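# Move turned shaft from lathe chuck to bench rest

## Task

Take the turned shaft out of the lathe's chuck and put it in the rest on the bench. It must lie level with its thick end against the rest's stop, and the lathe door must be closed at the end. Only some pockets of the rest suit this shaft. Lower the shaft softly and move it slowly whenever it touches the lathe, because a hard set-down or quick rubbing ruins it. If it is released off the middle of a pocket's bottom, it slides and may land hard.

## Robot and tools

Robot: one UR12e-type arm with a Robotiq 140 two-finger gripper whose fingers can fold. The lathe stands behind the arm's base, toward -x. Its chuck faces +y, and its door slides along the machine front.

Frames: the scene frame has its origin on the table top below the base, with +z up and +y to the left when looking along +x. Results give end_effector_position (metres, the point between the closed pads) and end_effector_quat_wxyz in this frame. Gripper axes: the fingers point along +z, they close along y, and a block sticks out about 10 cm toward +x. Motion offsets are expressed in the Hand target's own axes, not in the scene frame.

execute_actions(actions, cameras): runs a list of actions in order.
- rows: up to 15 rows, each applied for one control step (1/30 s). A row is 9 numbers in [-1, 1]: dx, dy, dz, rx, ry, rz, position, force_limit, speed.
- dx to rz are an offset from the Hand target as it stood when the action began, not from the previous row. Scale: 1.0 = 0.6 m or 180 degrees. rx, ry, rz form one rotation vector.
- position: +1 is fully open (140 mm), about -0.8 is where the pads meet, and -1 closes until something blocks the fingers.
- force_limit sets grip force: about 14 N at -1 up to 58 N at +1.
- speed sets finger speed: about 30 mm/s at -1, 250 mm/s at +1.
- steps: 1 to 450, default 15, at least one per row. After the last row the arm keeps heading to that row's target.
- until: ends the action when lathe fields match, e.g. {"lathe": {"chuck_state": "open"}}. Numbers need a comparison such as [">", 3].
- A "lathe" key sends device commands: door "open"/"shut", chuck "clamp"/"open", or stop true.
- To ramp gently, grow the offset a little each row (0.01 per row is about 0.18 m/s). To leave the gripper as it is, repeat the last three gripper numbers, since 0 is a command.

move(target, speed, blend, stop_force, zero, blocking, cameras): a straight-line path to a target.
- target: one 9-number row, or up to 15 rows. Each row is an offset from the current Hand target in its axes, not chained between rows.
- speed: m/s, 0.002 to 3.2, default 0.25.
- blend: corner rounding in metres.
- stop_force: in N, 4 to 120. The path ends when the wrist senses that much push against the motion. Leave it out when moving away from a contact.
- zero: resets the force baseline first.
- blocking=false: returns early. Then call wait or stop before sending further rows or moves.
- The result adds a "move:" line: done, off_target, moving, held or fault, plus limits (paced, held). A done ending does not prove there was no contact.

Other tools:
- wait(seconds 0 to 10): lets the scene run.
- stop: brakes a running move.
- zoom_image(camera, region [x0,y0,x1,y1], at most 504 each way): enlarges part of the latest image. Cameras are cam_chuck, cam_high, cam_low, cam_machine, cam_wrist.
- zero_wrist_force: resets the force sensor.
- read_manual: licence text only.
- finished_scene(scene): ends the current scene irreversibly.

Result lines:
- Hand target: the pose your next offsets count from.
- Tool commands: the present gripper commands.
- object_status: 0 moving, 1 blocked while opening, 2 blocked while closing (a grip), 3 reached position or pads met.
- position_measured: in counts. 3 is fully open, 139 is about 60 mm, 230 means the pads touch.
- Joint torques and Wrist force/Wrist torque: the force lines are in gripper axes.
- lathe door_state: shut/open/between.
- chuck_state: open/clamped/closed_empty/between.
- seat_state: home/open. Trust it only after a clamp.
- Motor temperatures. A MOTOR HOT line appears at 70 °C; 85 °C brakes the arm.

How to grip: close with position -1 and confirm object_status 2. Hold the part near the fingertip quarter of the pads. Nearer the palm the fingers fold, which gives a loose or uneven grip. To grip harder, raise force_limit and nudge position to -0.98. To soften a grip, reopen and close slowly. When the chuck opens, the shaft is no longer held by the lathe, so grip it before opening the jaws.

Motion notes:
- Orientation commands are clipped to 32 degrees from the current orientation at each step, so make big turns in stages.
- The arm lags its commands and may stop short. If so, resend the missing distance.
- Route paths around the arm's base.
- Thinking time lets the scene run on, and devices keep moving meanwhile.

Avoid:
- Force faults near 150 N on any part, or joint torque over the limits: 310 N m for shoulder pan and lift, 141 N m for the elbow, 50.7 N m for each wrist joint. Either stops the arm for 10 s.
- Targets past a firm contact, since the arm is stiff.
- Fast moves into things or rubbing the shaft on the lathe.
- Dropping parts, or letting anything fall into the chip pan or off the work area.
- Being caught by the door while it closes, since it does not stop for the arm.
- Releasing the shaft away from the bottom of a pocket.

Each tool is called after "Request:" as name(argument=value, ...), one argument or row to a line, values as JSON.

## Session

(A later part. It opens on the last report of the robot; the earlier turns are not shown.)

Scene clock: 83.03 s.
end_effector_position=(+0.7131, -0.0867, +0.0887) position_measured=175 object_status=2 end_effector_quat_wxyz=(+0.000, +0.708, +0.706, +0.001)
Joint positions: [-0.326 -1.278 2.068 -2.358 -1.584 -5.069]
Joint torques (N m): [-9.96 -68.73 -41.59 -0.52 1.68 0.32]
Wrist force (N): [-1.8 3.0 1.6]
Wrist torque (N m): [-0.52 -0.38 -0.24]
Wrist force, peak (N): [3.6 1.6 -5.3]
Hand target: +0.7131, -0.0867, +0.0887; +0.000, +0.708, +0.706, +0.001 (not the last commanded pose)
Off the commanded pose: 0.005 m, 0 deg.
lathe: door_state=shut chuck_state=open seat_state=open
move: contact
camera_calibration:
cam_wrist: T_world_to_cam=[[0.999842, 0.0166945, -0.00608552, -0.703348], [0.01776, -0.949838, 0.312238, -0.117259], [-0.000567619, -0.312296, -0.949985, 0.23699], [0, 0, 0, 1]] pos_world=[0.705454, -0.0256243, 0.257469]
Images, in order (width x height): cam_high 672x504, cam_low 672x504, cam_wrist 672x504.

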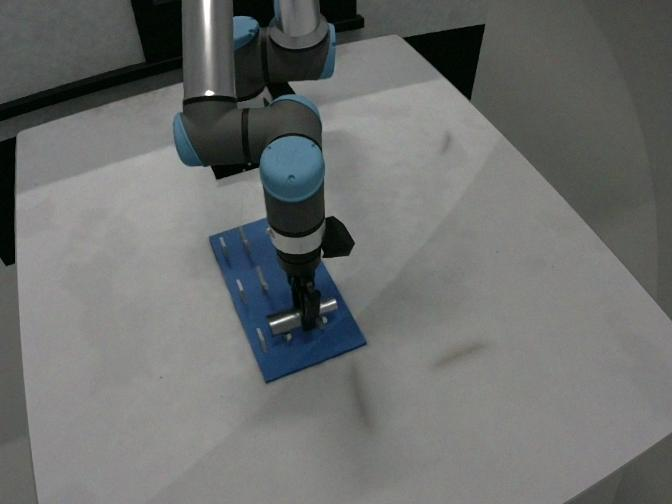

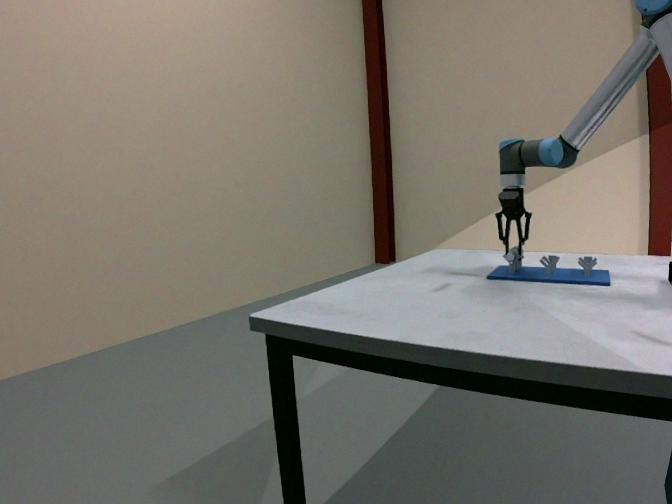

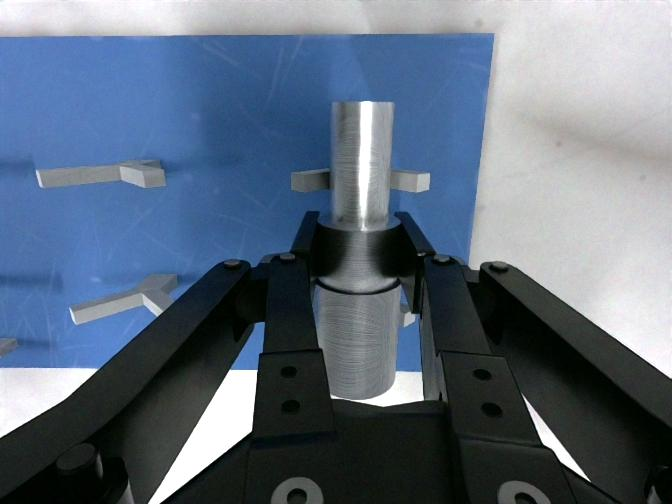

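Request:
move(
  target=[0, 0, -0.004, 0, 0, 0, -1, 1, 0.3],
  speed=0.02,
)

Request:
move(
  target=[-0.045, 0, 0, 0, 0, 0, -1, 1, 0.3],
  speed=0.01,
  stop_force=7,
  cameras=["cam_wrist","cam_high","cam_low"],
)

Request:
zoom_image(
  camera="cam_low",
  region=[480, 220, 560, 290],
)

Request:
zoom_image(
  camera="cam_high",
  region=[210, 250, 370, 390],
)

Request:
zoom_image(
  camera="cam_wrist",
  region=[250, 60, 470, 280],
)

Scene clock: 84.23 s.
end_effector_position=(+0.7131, -0.0868, +0.0910) position_measured=175 object_status=2 end_effector_quat_wxyz=(+0.000, +0.708, +0.706, +0.001)
Joint positions: [-0.325 -1.281 2.066 -2.354 -1.584 -5.069]
Joint torques (N m): [5.6 -71.18 -46.72 -2.18 1.69 1.71]
Wrist force (N): [1.1 -1.4 4.3]
Wrist torque (N m): [-0.29 -0.22 0.05]
Wrist force, peak (N): [1.3 -1.8 4.5]
Hand target: +0.7131, -0.0867, +0.0911; +0.000, +0.708, +0.706, +0.001
Off the commanded pose: 0.000 m, 0 deg.
lathe: door_state=shut chuck_state=open seat_state=open
move: done

Scene clock: 87.30 s.
end_effector_position=(+0.7131, -0.1058, +0.0910) position_measured=175 object_status=2 end_effector_quat_wxyz=(+0.000, +0.708, +0.706, +0.001)
Joint positions: [-0.351 -1.278 2.062 -2.352 -1.584 -5.095]
Joint torques (N m): [2.93 -66.83 -35.29 -8.14 -3.56 2.36]
Wrist force (N): [9.3 -2.1 2.1]
Wrist torque (N m): [-0.44 -0.13 -0.11]
Wrist force, peak (N): [22.0 -2.9 -1.5]
Hand target: +0.7131, -0.1058, +0.0910; +0.000, +0.708, +0.706, +0.001 (not the last commanded pose)
Off the commanded pose: 0.008 m, 0 deg.
lathe: door_state=shut chuck_state=open seat_state=open
move: contact
camera_calibration:
cam_wrist: T_world_to_cam=[[0.999842, 0.016727, -0.00599098, -0.703038], [0.0177613, -0.949837, 0.312239, -0.136152], [-0.000467635, -0.312296, -0.949985, 0.233235], [0, 0, 0, 1]] pos_world=[0.705454, -0.0447242, 0.259869]
Images, in order (width x height): cam_high 672x504, cam_low 672x504, cam_wrist 672x504.

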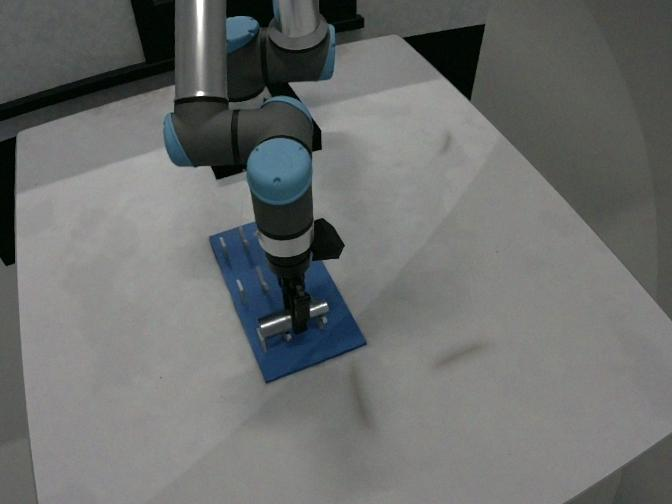

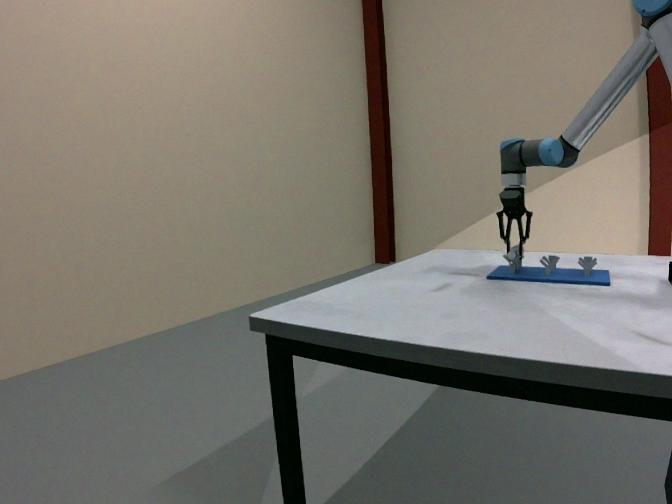

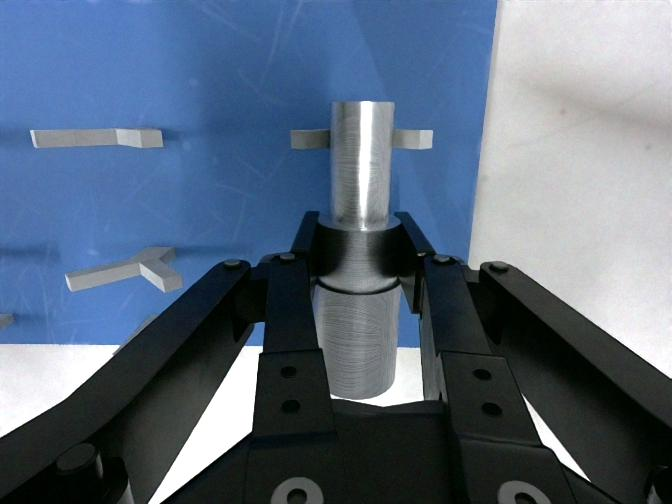

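Scaled by 6.300 from the camera's 672x504 image, which has a finer 960x720 frame.

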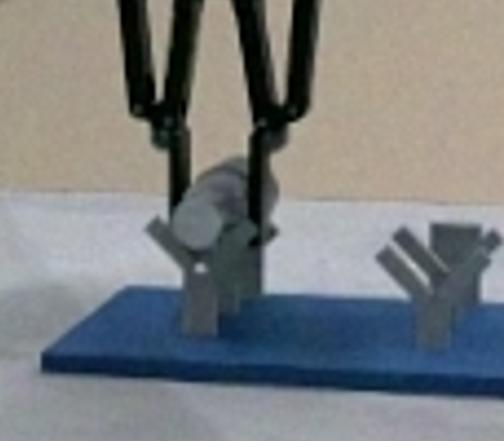

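Scaled by 3.150 from the camera's 672x504 image, which has a finer 960x720 frame.

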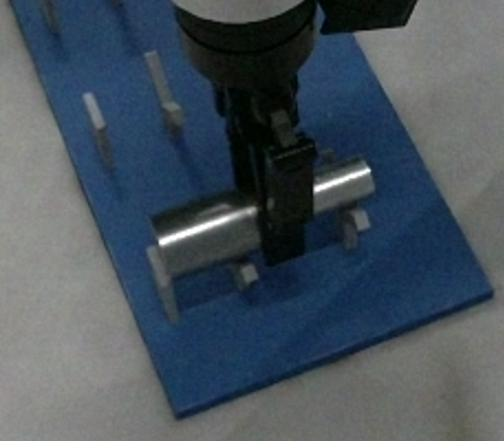

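Scaled by 2.291 from the camera's 672x504 image, which has a finer 960x720 frame.

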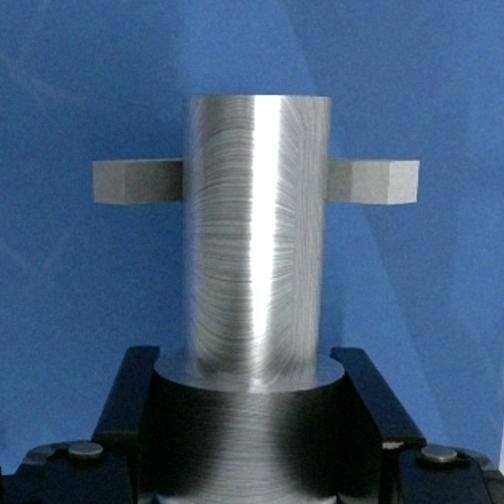

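Request:
move(
  target=[0.0005, 0.0005, 0.02, 0, 0, -0.0017, -1, 1, 0.3],
  speed=0.005,
  stop_force=6,
)

Scene clock: 89.37 s.
end_effector_position=(+0.7132, -0.1057, +0.0889) position_measured=175 object_status=2 end_effector_quat_wxyz=(+0.000, +0.707, +0.707, +0.001)
Joint positions: [-0.351 -1.275 2.063 -2.356 -1.584 -5.096]
Joint torques (N m): [-1.66 -71.72 -47.63 -2.43 -3.53 1.68]
Wrist force (N): [2.2 -1.6 6.5]
Wrist torque (N m): [-0.31 -0.11 0.04]
Wrist force, peak (N): [15.8 -4.2 -4.5]
Hand target: +0.7132, -0.1057, +0.0890; +0.000, +0.707, +0.707, +0.001 (not the last commanded pose)
Off the commanded pose: 0.010 m, 0 deg.
lathe: door_state=shut chuck_state=open seat_state=open
move: contact

Request:
move(
  target=[0, -0.0003, 0.01, 0, 0, 0, -1, 1, 0.3],
  speed=0.004,
  stop_force=12,
  cameras=["cam_wrist","cam_high","cam_low"],
)

Request:
zoom_image(
  camera="cam_low",
  region=[490, 230, 550, 285],
)

Request:
zoom_image(
  camera="cam_high",
  region=[230, 270, 350, 370],
)

Request:
zoom_image(
  camera="cam_wrist",
  region=[250, 60, 470, 280],
)

Scene clock: 91.83 s.
end_effector_position=(+0.7132, -0.1058, +0.0884) position_measured=175 object_status=2 end_effector_quat_wxyz=(+0.000, +0.707, +0.707, +0.001)
Joint positions: [-0.351 -1.274 2.063 -2.358 -1.584 -5.096]
Joint torques (N m): [-10.06 -65.36 -45.58 -1.95 -3.56 0.7]
Wrist force (N): [9.1 0.7 0.7]
Wrist torque (N m): [-0.29 -0.28 0.02]
Wrist force, peak (N): [15.6 -2.7 -5.9]
Hand target: +0.7133, -0.1058, +0.0884; +0.000, +0.707, +0.707, +0.001 (not the last commanded pose)
Off the commanded pose: 0.005 m, 0 deg.
lathe: door_state=shut chuck_state=open seat_state=open
move: contact
camera_calibration:
cam_wrist: T_world_to_cam=[[0.999828, 0.0176126, -0.00587397, -0.703035], [0.0185661, -0.949795, 0.312321, -0.135801], [-0.0000782851, -0.312377, -0.949958, 0.230416], [0, 0, 0, 1]] pos_world=[0.705454, -0.0446241, 0.257169]
Images, in order (width x height): cam_high 672x504, cam_low 672x504, cam_wrist 672x504.

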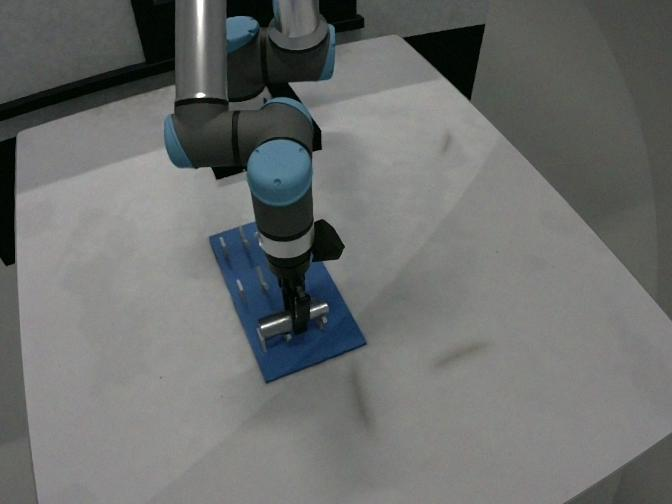

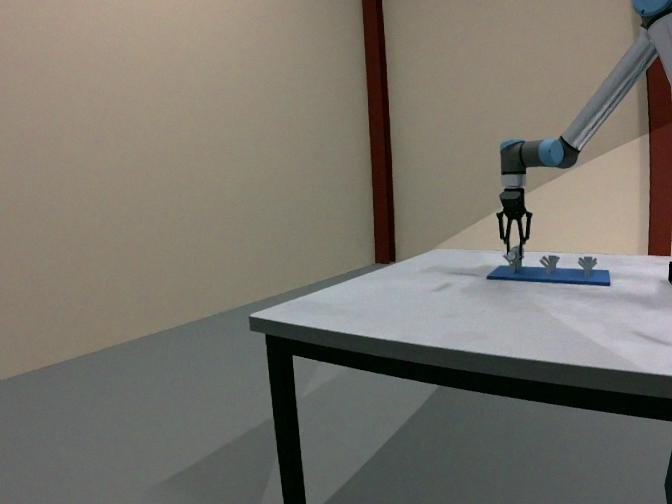

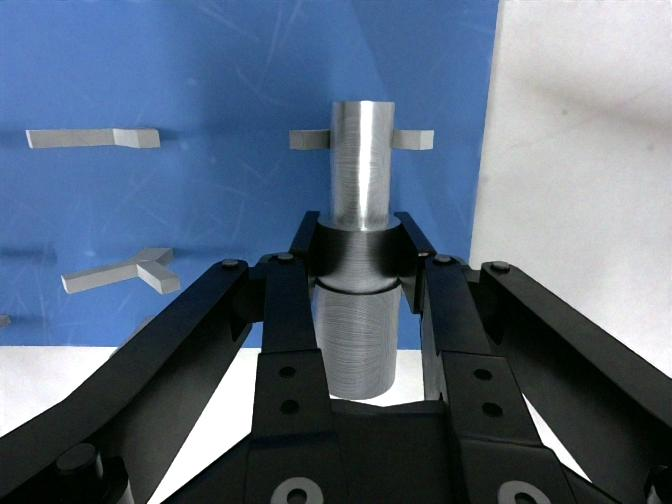

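Scaled by 8.400 from the camera's 672x504 image, which has a finer 960x720 frame.

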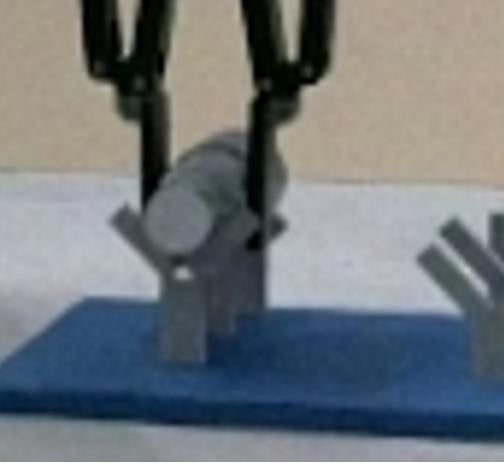

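Scaled by 4.200 from the camera's 672x504 image, which has a finer 960x720 frame.

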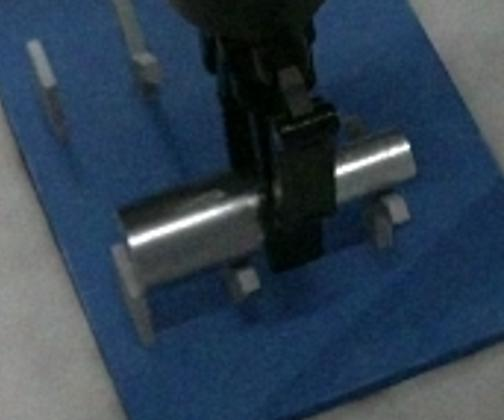

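Scaled by 2.291 from the camera's 672x504 image, which has a finer 960x720 frame.

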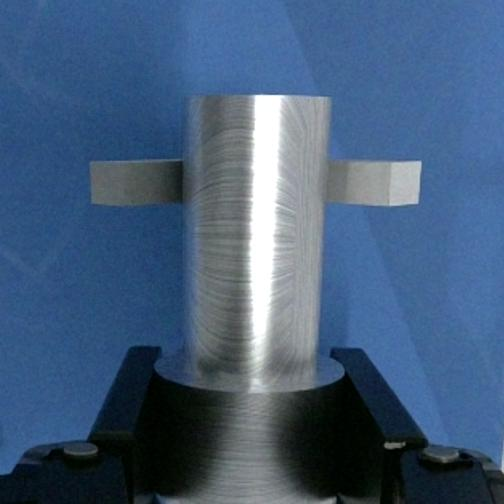

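Request:
execute_actions(
  actions=[
    {"rows":[[0,0,0,0,0,0,-0.2,-1,-1]],"steps":60},
    {"rows":[[0,0,0,0,0,0,0.3,-1,0]],"steps":30},
  ],
  cameras=["cam_wrist","cam_low"],
)

Request:
zoom_image(
  camera="cam_low",
  region=[490, 230, 550, 285],
)

Request:
zoom_image(
  camera="cam_wrist",
  region=[250, 60, 470, 400],
)

Scene clock: 95.33 s.
end_effector_position=(+0.7133, -0.1058, +0.0884) position_measured=91 object_status=3 end_effector_quat_wxyz=(+0.000, +0.707, +0.707, +0.001)
Joint positions: [-0.351 -1.274 2.063 -2.358 -1.584 -5.096]
Joint torques (N m): [-8.33 -61.31 -30.98 -5.8 -3.11 0.74]
Wrist force (N): [0.8 -2.6 2.1]
Wrist torque (N m): [-0.55 -0.21 0.05]
Wrist force, peak (N): [9.5 0.6 0.4]
Hand target: +0.7133, -0.1058, +0.0884; +0.000, +0.707, +0.707, +0.001
Off the commanded pose: 0.000 m, 0 deg.
lathe: door_state=shut chuck_state=open seat_state=open
camera_calibration:
cam_wrist: T_world_to_cam=[[0.999828, 0.0176126, -0.00587397, -0.703035], [0.0185661, -0.949795, 0.312321, -0.135832], [-0.0000782851, -0.312377, -0.949958, 0.230511], [0, 0, 0, 1]] pos_world=[0.705454, -0.0446241, 0.257269]
Images, in order (width x height): cam_low 672x504, cam_wrist 672x504.

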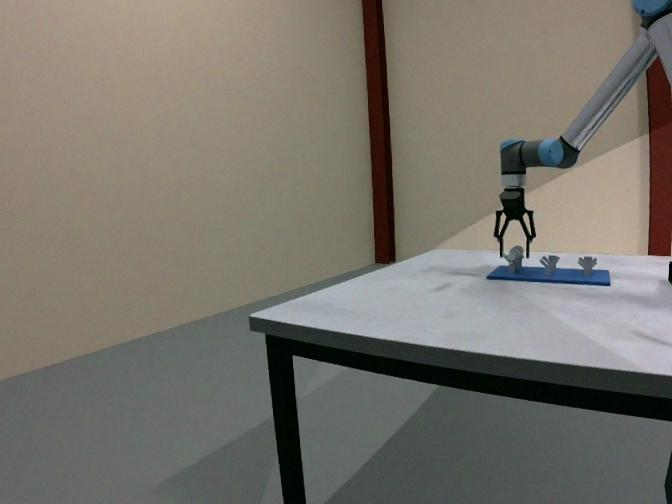

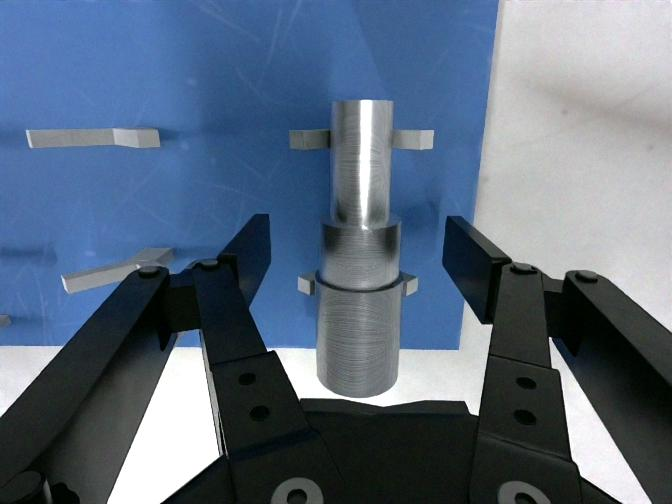

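Scaled by 8.400 from the camera's 672x504 image, which has a finer 960x720 frame.

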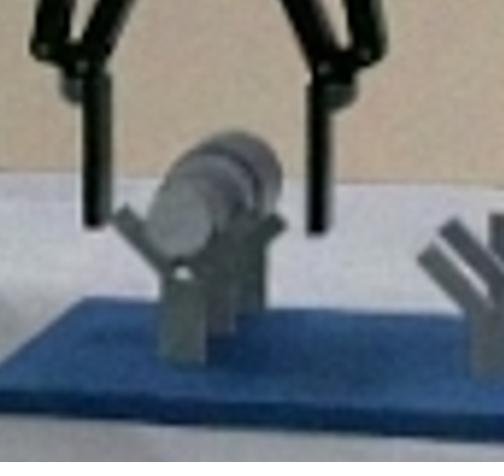

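Scaled by 1.482 from the camera's 672x504 image, which has a finer 960x720 frame.

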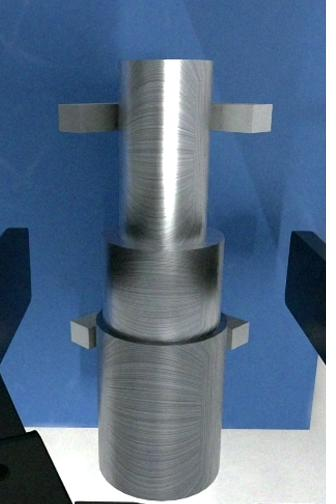

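Request:
move(
  target=[0, 0, -0.25, 0, 0, 0, 0.3, -1, 0],
  speed=0.1,
  cameras=["cam_wrist","cam_high"],
)

Request:
zoom_image(
  camera="cam_wrist",
  region=[270, 120, 450, 400],
)

Request:
zoom_image(
  camera="cam_high",
  region=[230, 270, 350, 370],
)

Scene clock: 98.07 s.
end_effector_position=(+0.7131, -0.1060, +0.2383) position_measured=91 object_status=3 end_effector_quat_wxyz=(+0.000, +0.707, +0.707, +0.001)
Joint positions: [-0.348 -1.436 1.941 -2.074 -1.584 -5.093]
Joint torques (N m): [10.03 -62.26 -52.77 -1.99 -0.63 2.38]
Wrist force (N): [0.7 -2.2 1.7]
Wrist torque (N m): [-0.45 -0.22 -0.06]
Wrist force, peak (N): [0.6 -2.3 3.5]
Hand target: +0.7131, -0.1060, +0.2384; +0.000, +0.707, +0.707, +0.001
Off the commanded pose: 0.000 m, 0 deg.
lathe: door_state=shut chuck_state=open seat_state=open
move: done
camera_calibration:
cam_wrist: T_world_to_cam=[[0.999828, 0.0176126, -0.00587397, -0.702049], [0.0185661, -0.949795, 0.312321, -0.182932], [-0.0000782851, -0.312377, -0.949958, 0.372816], [0, 0, 0, 1]] pos_world=[0.705354, -0.0449241, 0.407169]
Images, in order (width x height): cam_high 672x504, cam_wrist 672x504.

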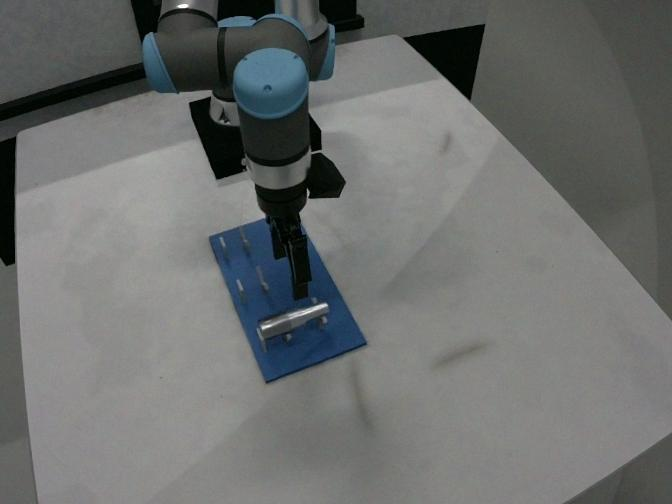

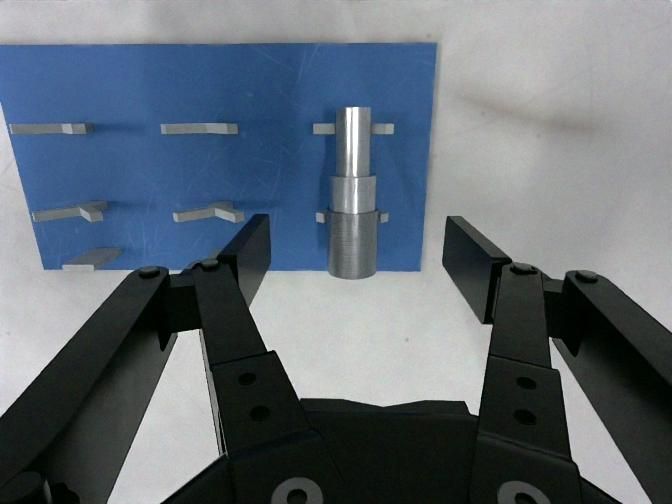

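Scaled by 1.800 from the camera's 672x504 image, which has a finer 960x720 frame.

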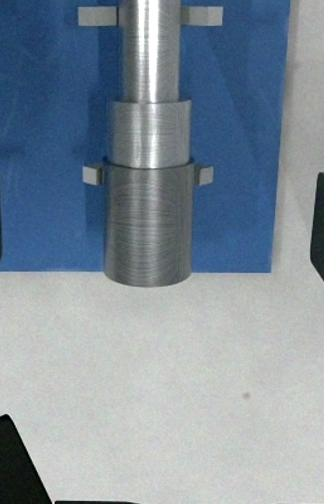

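Scaled by 4.200 from the camera's 672x504 image, which has a finer 960x720 frame.

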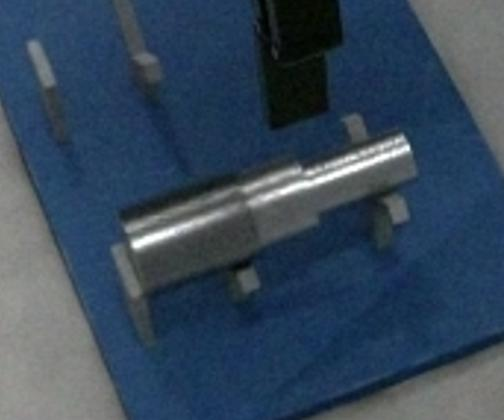

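Request:
finished_scene(
  scene=1,
)

The scene is finished: the task was done.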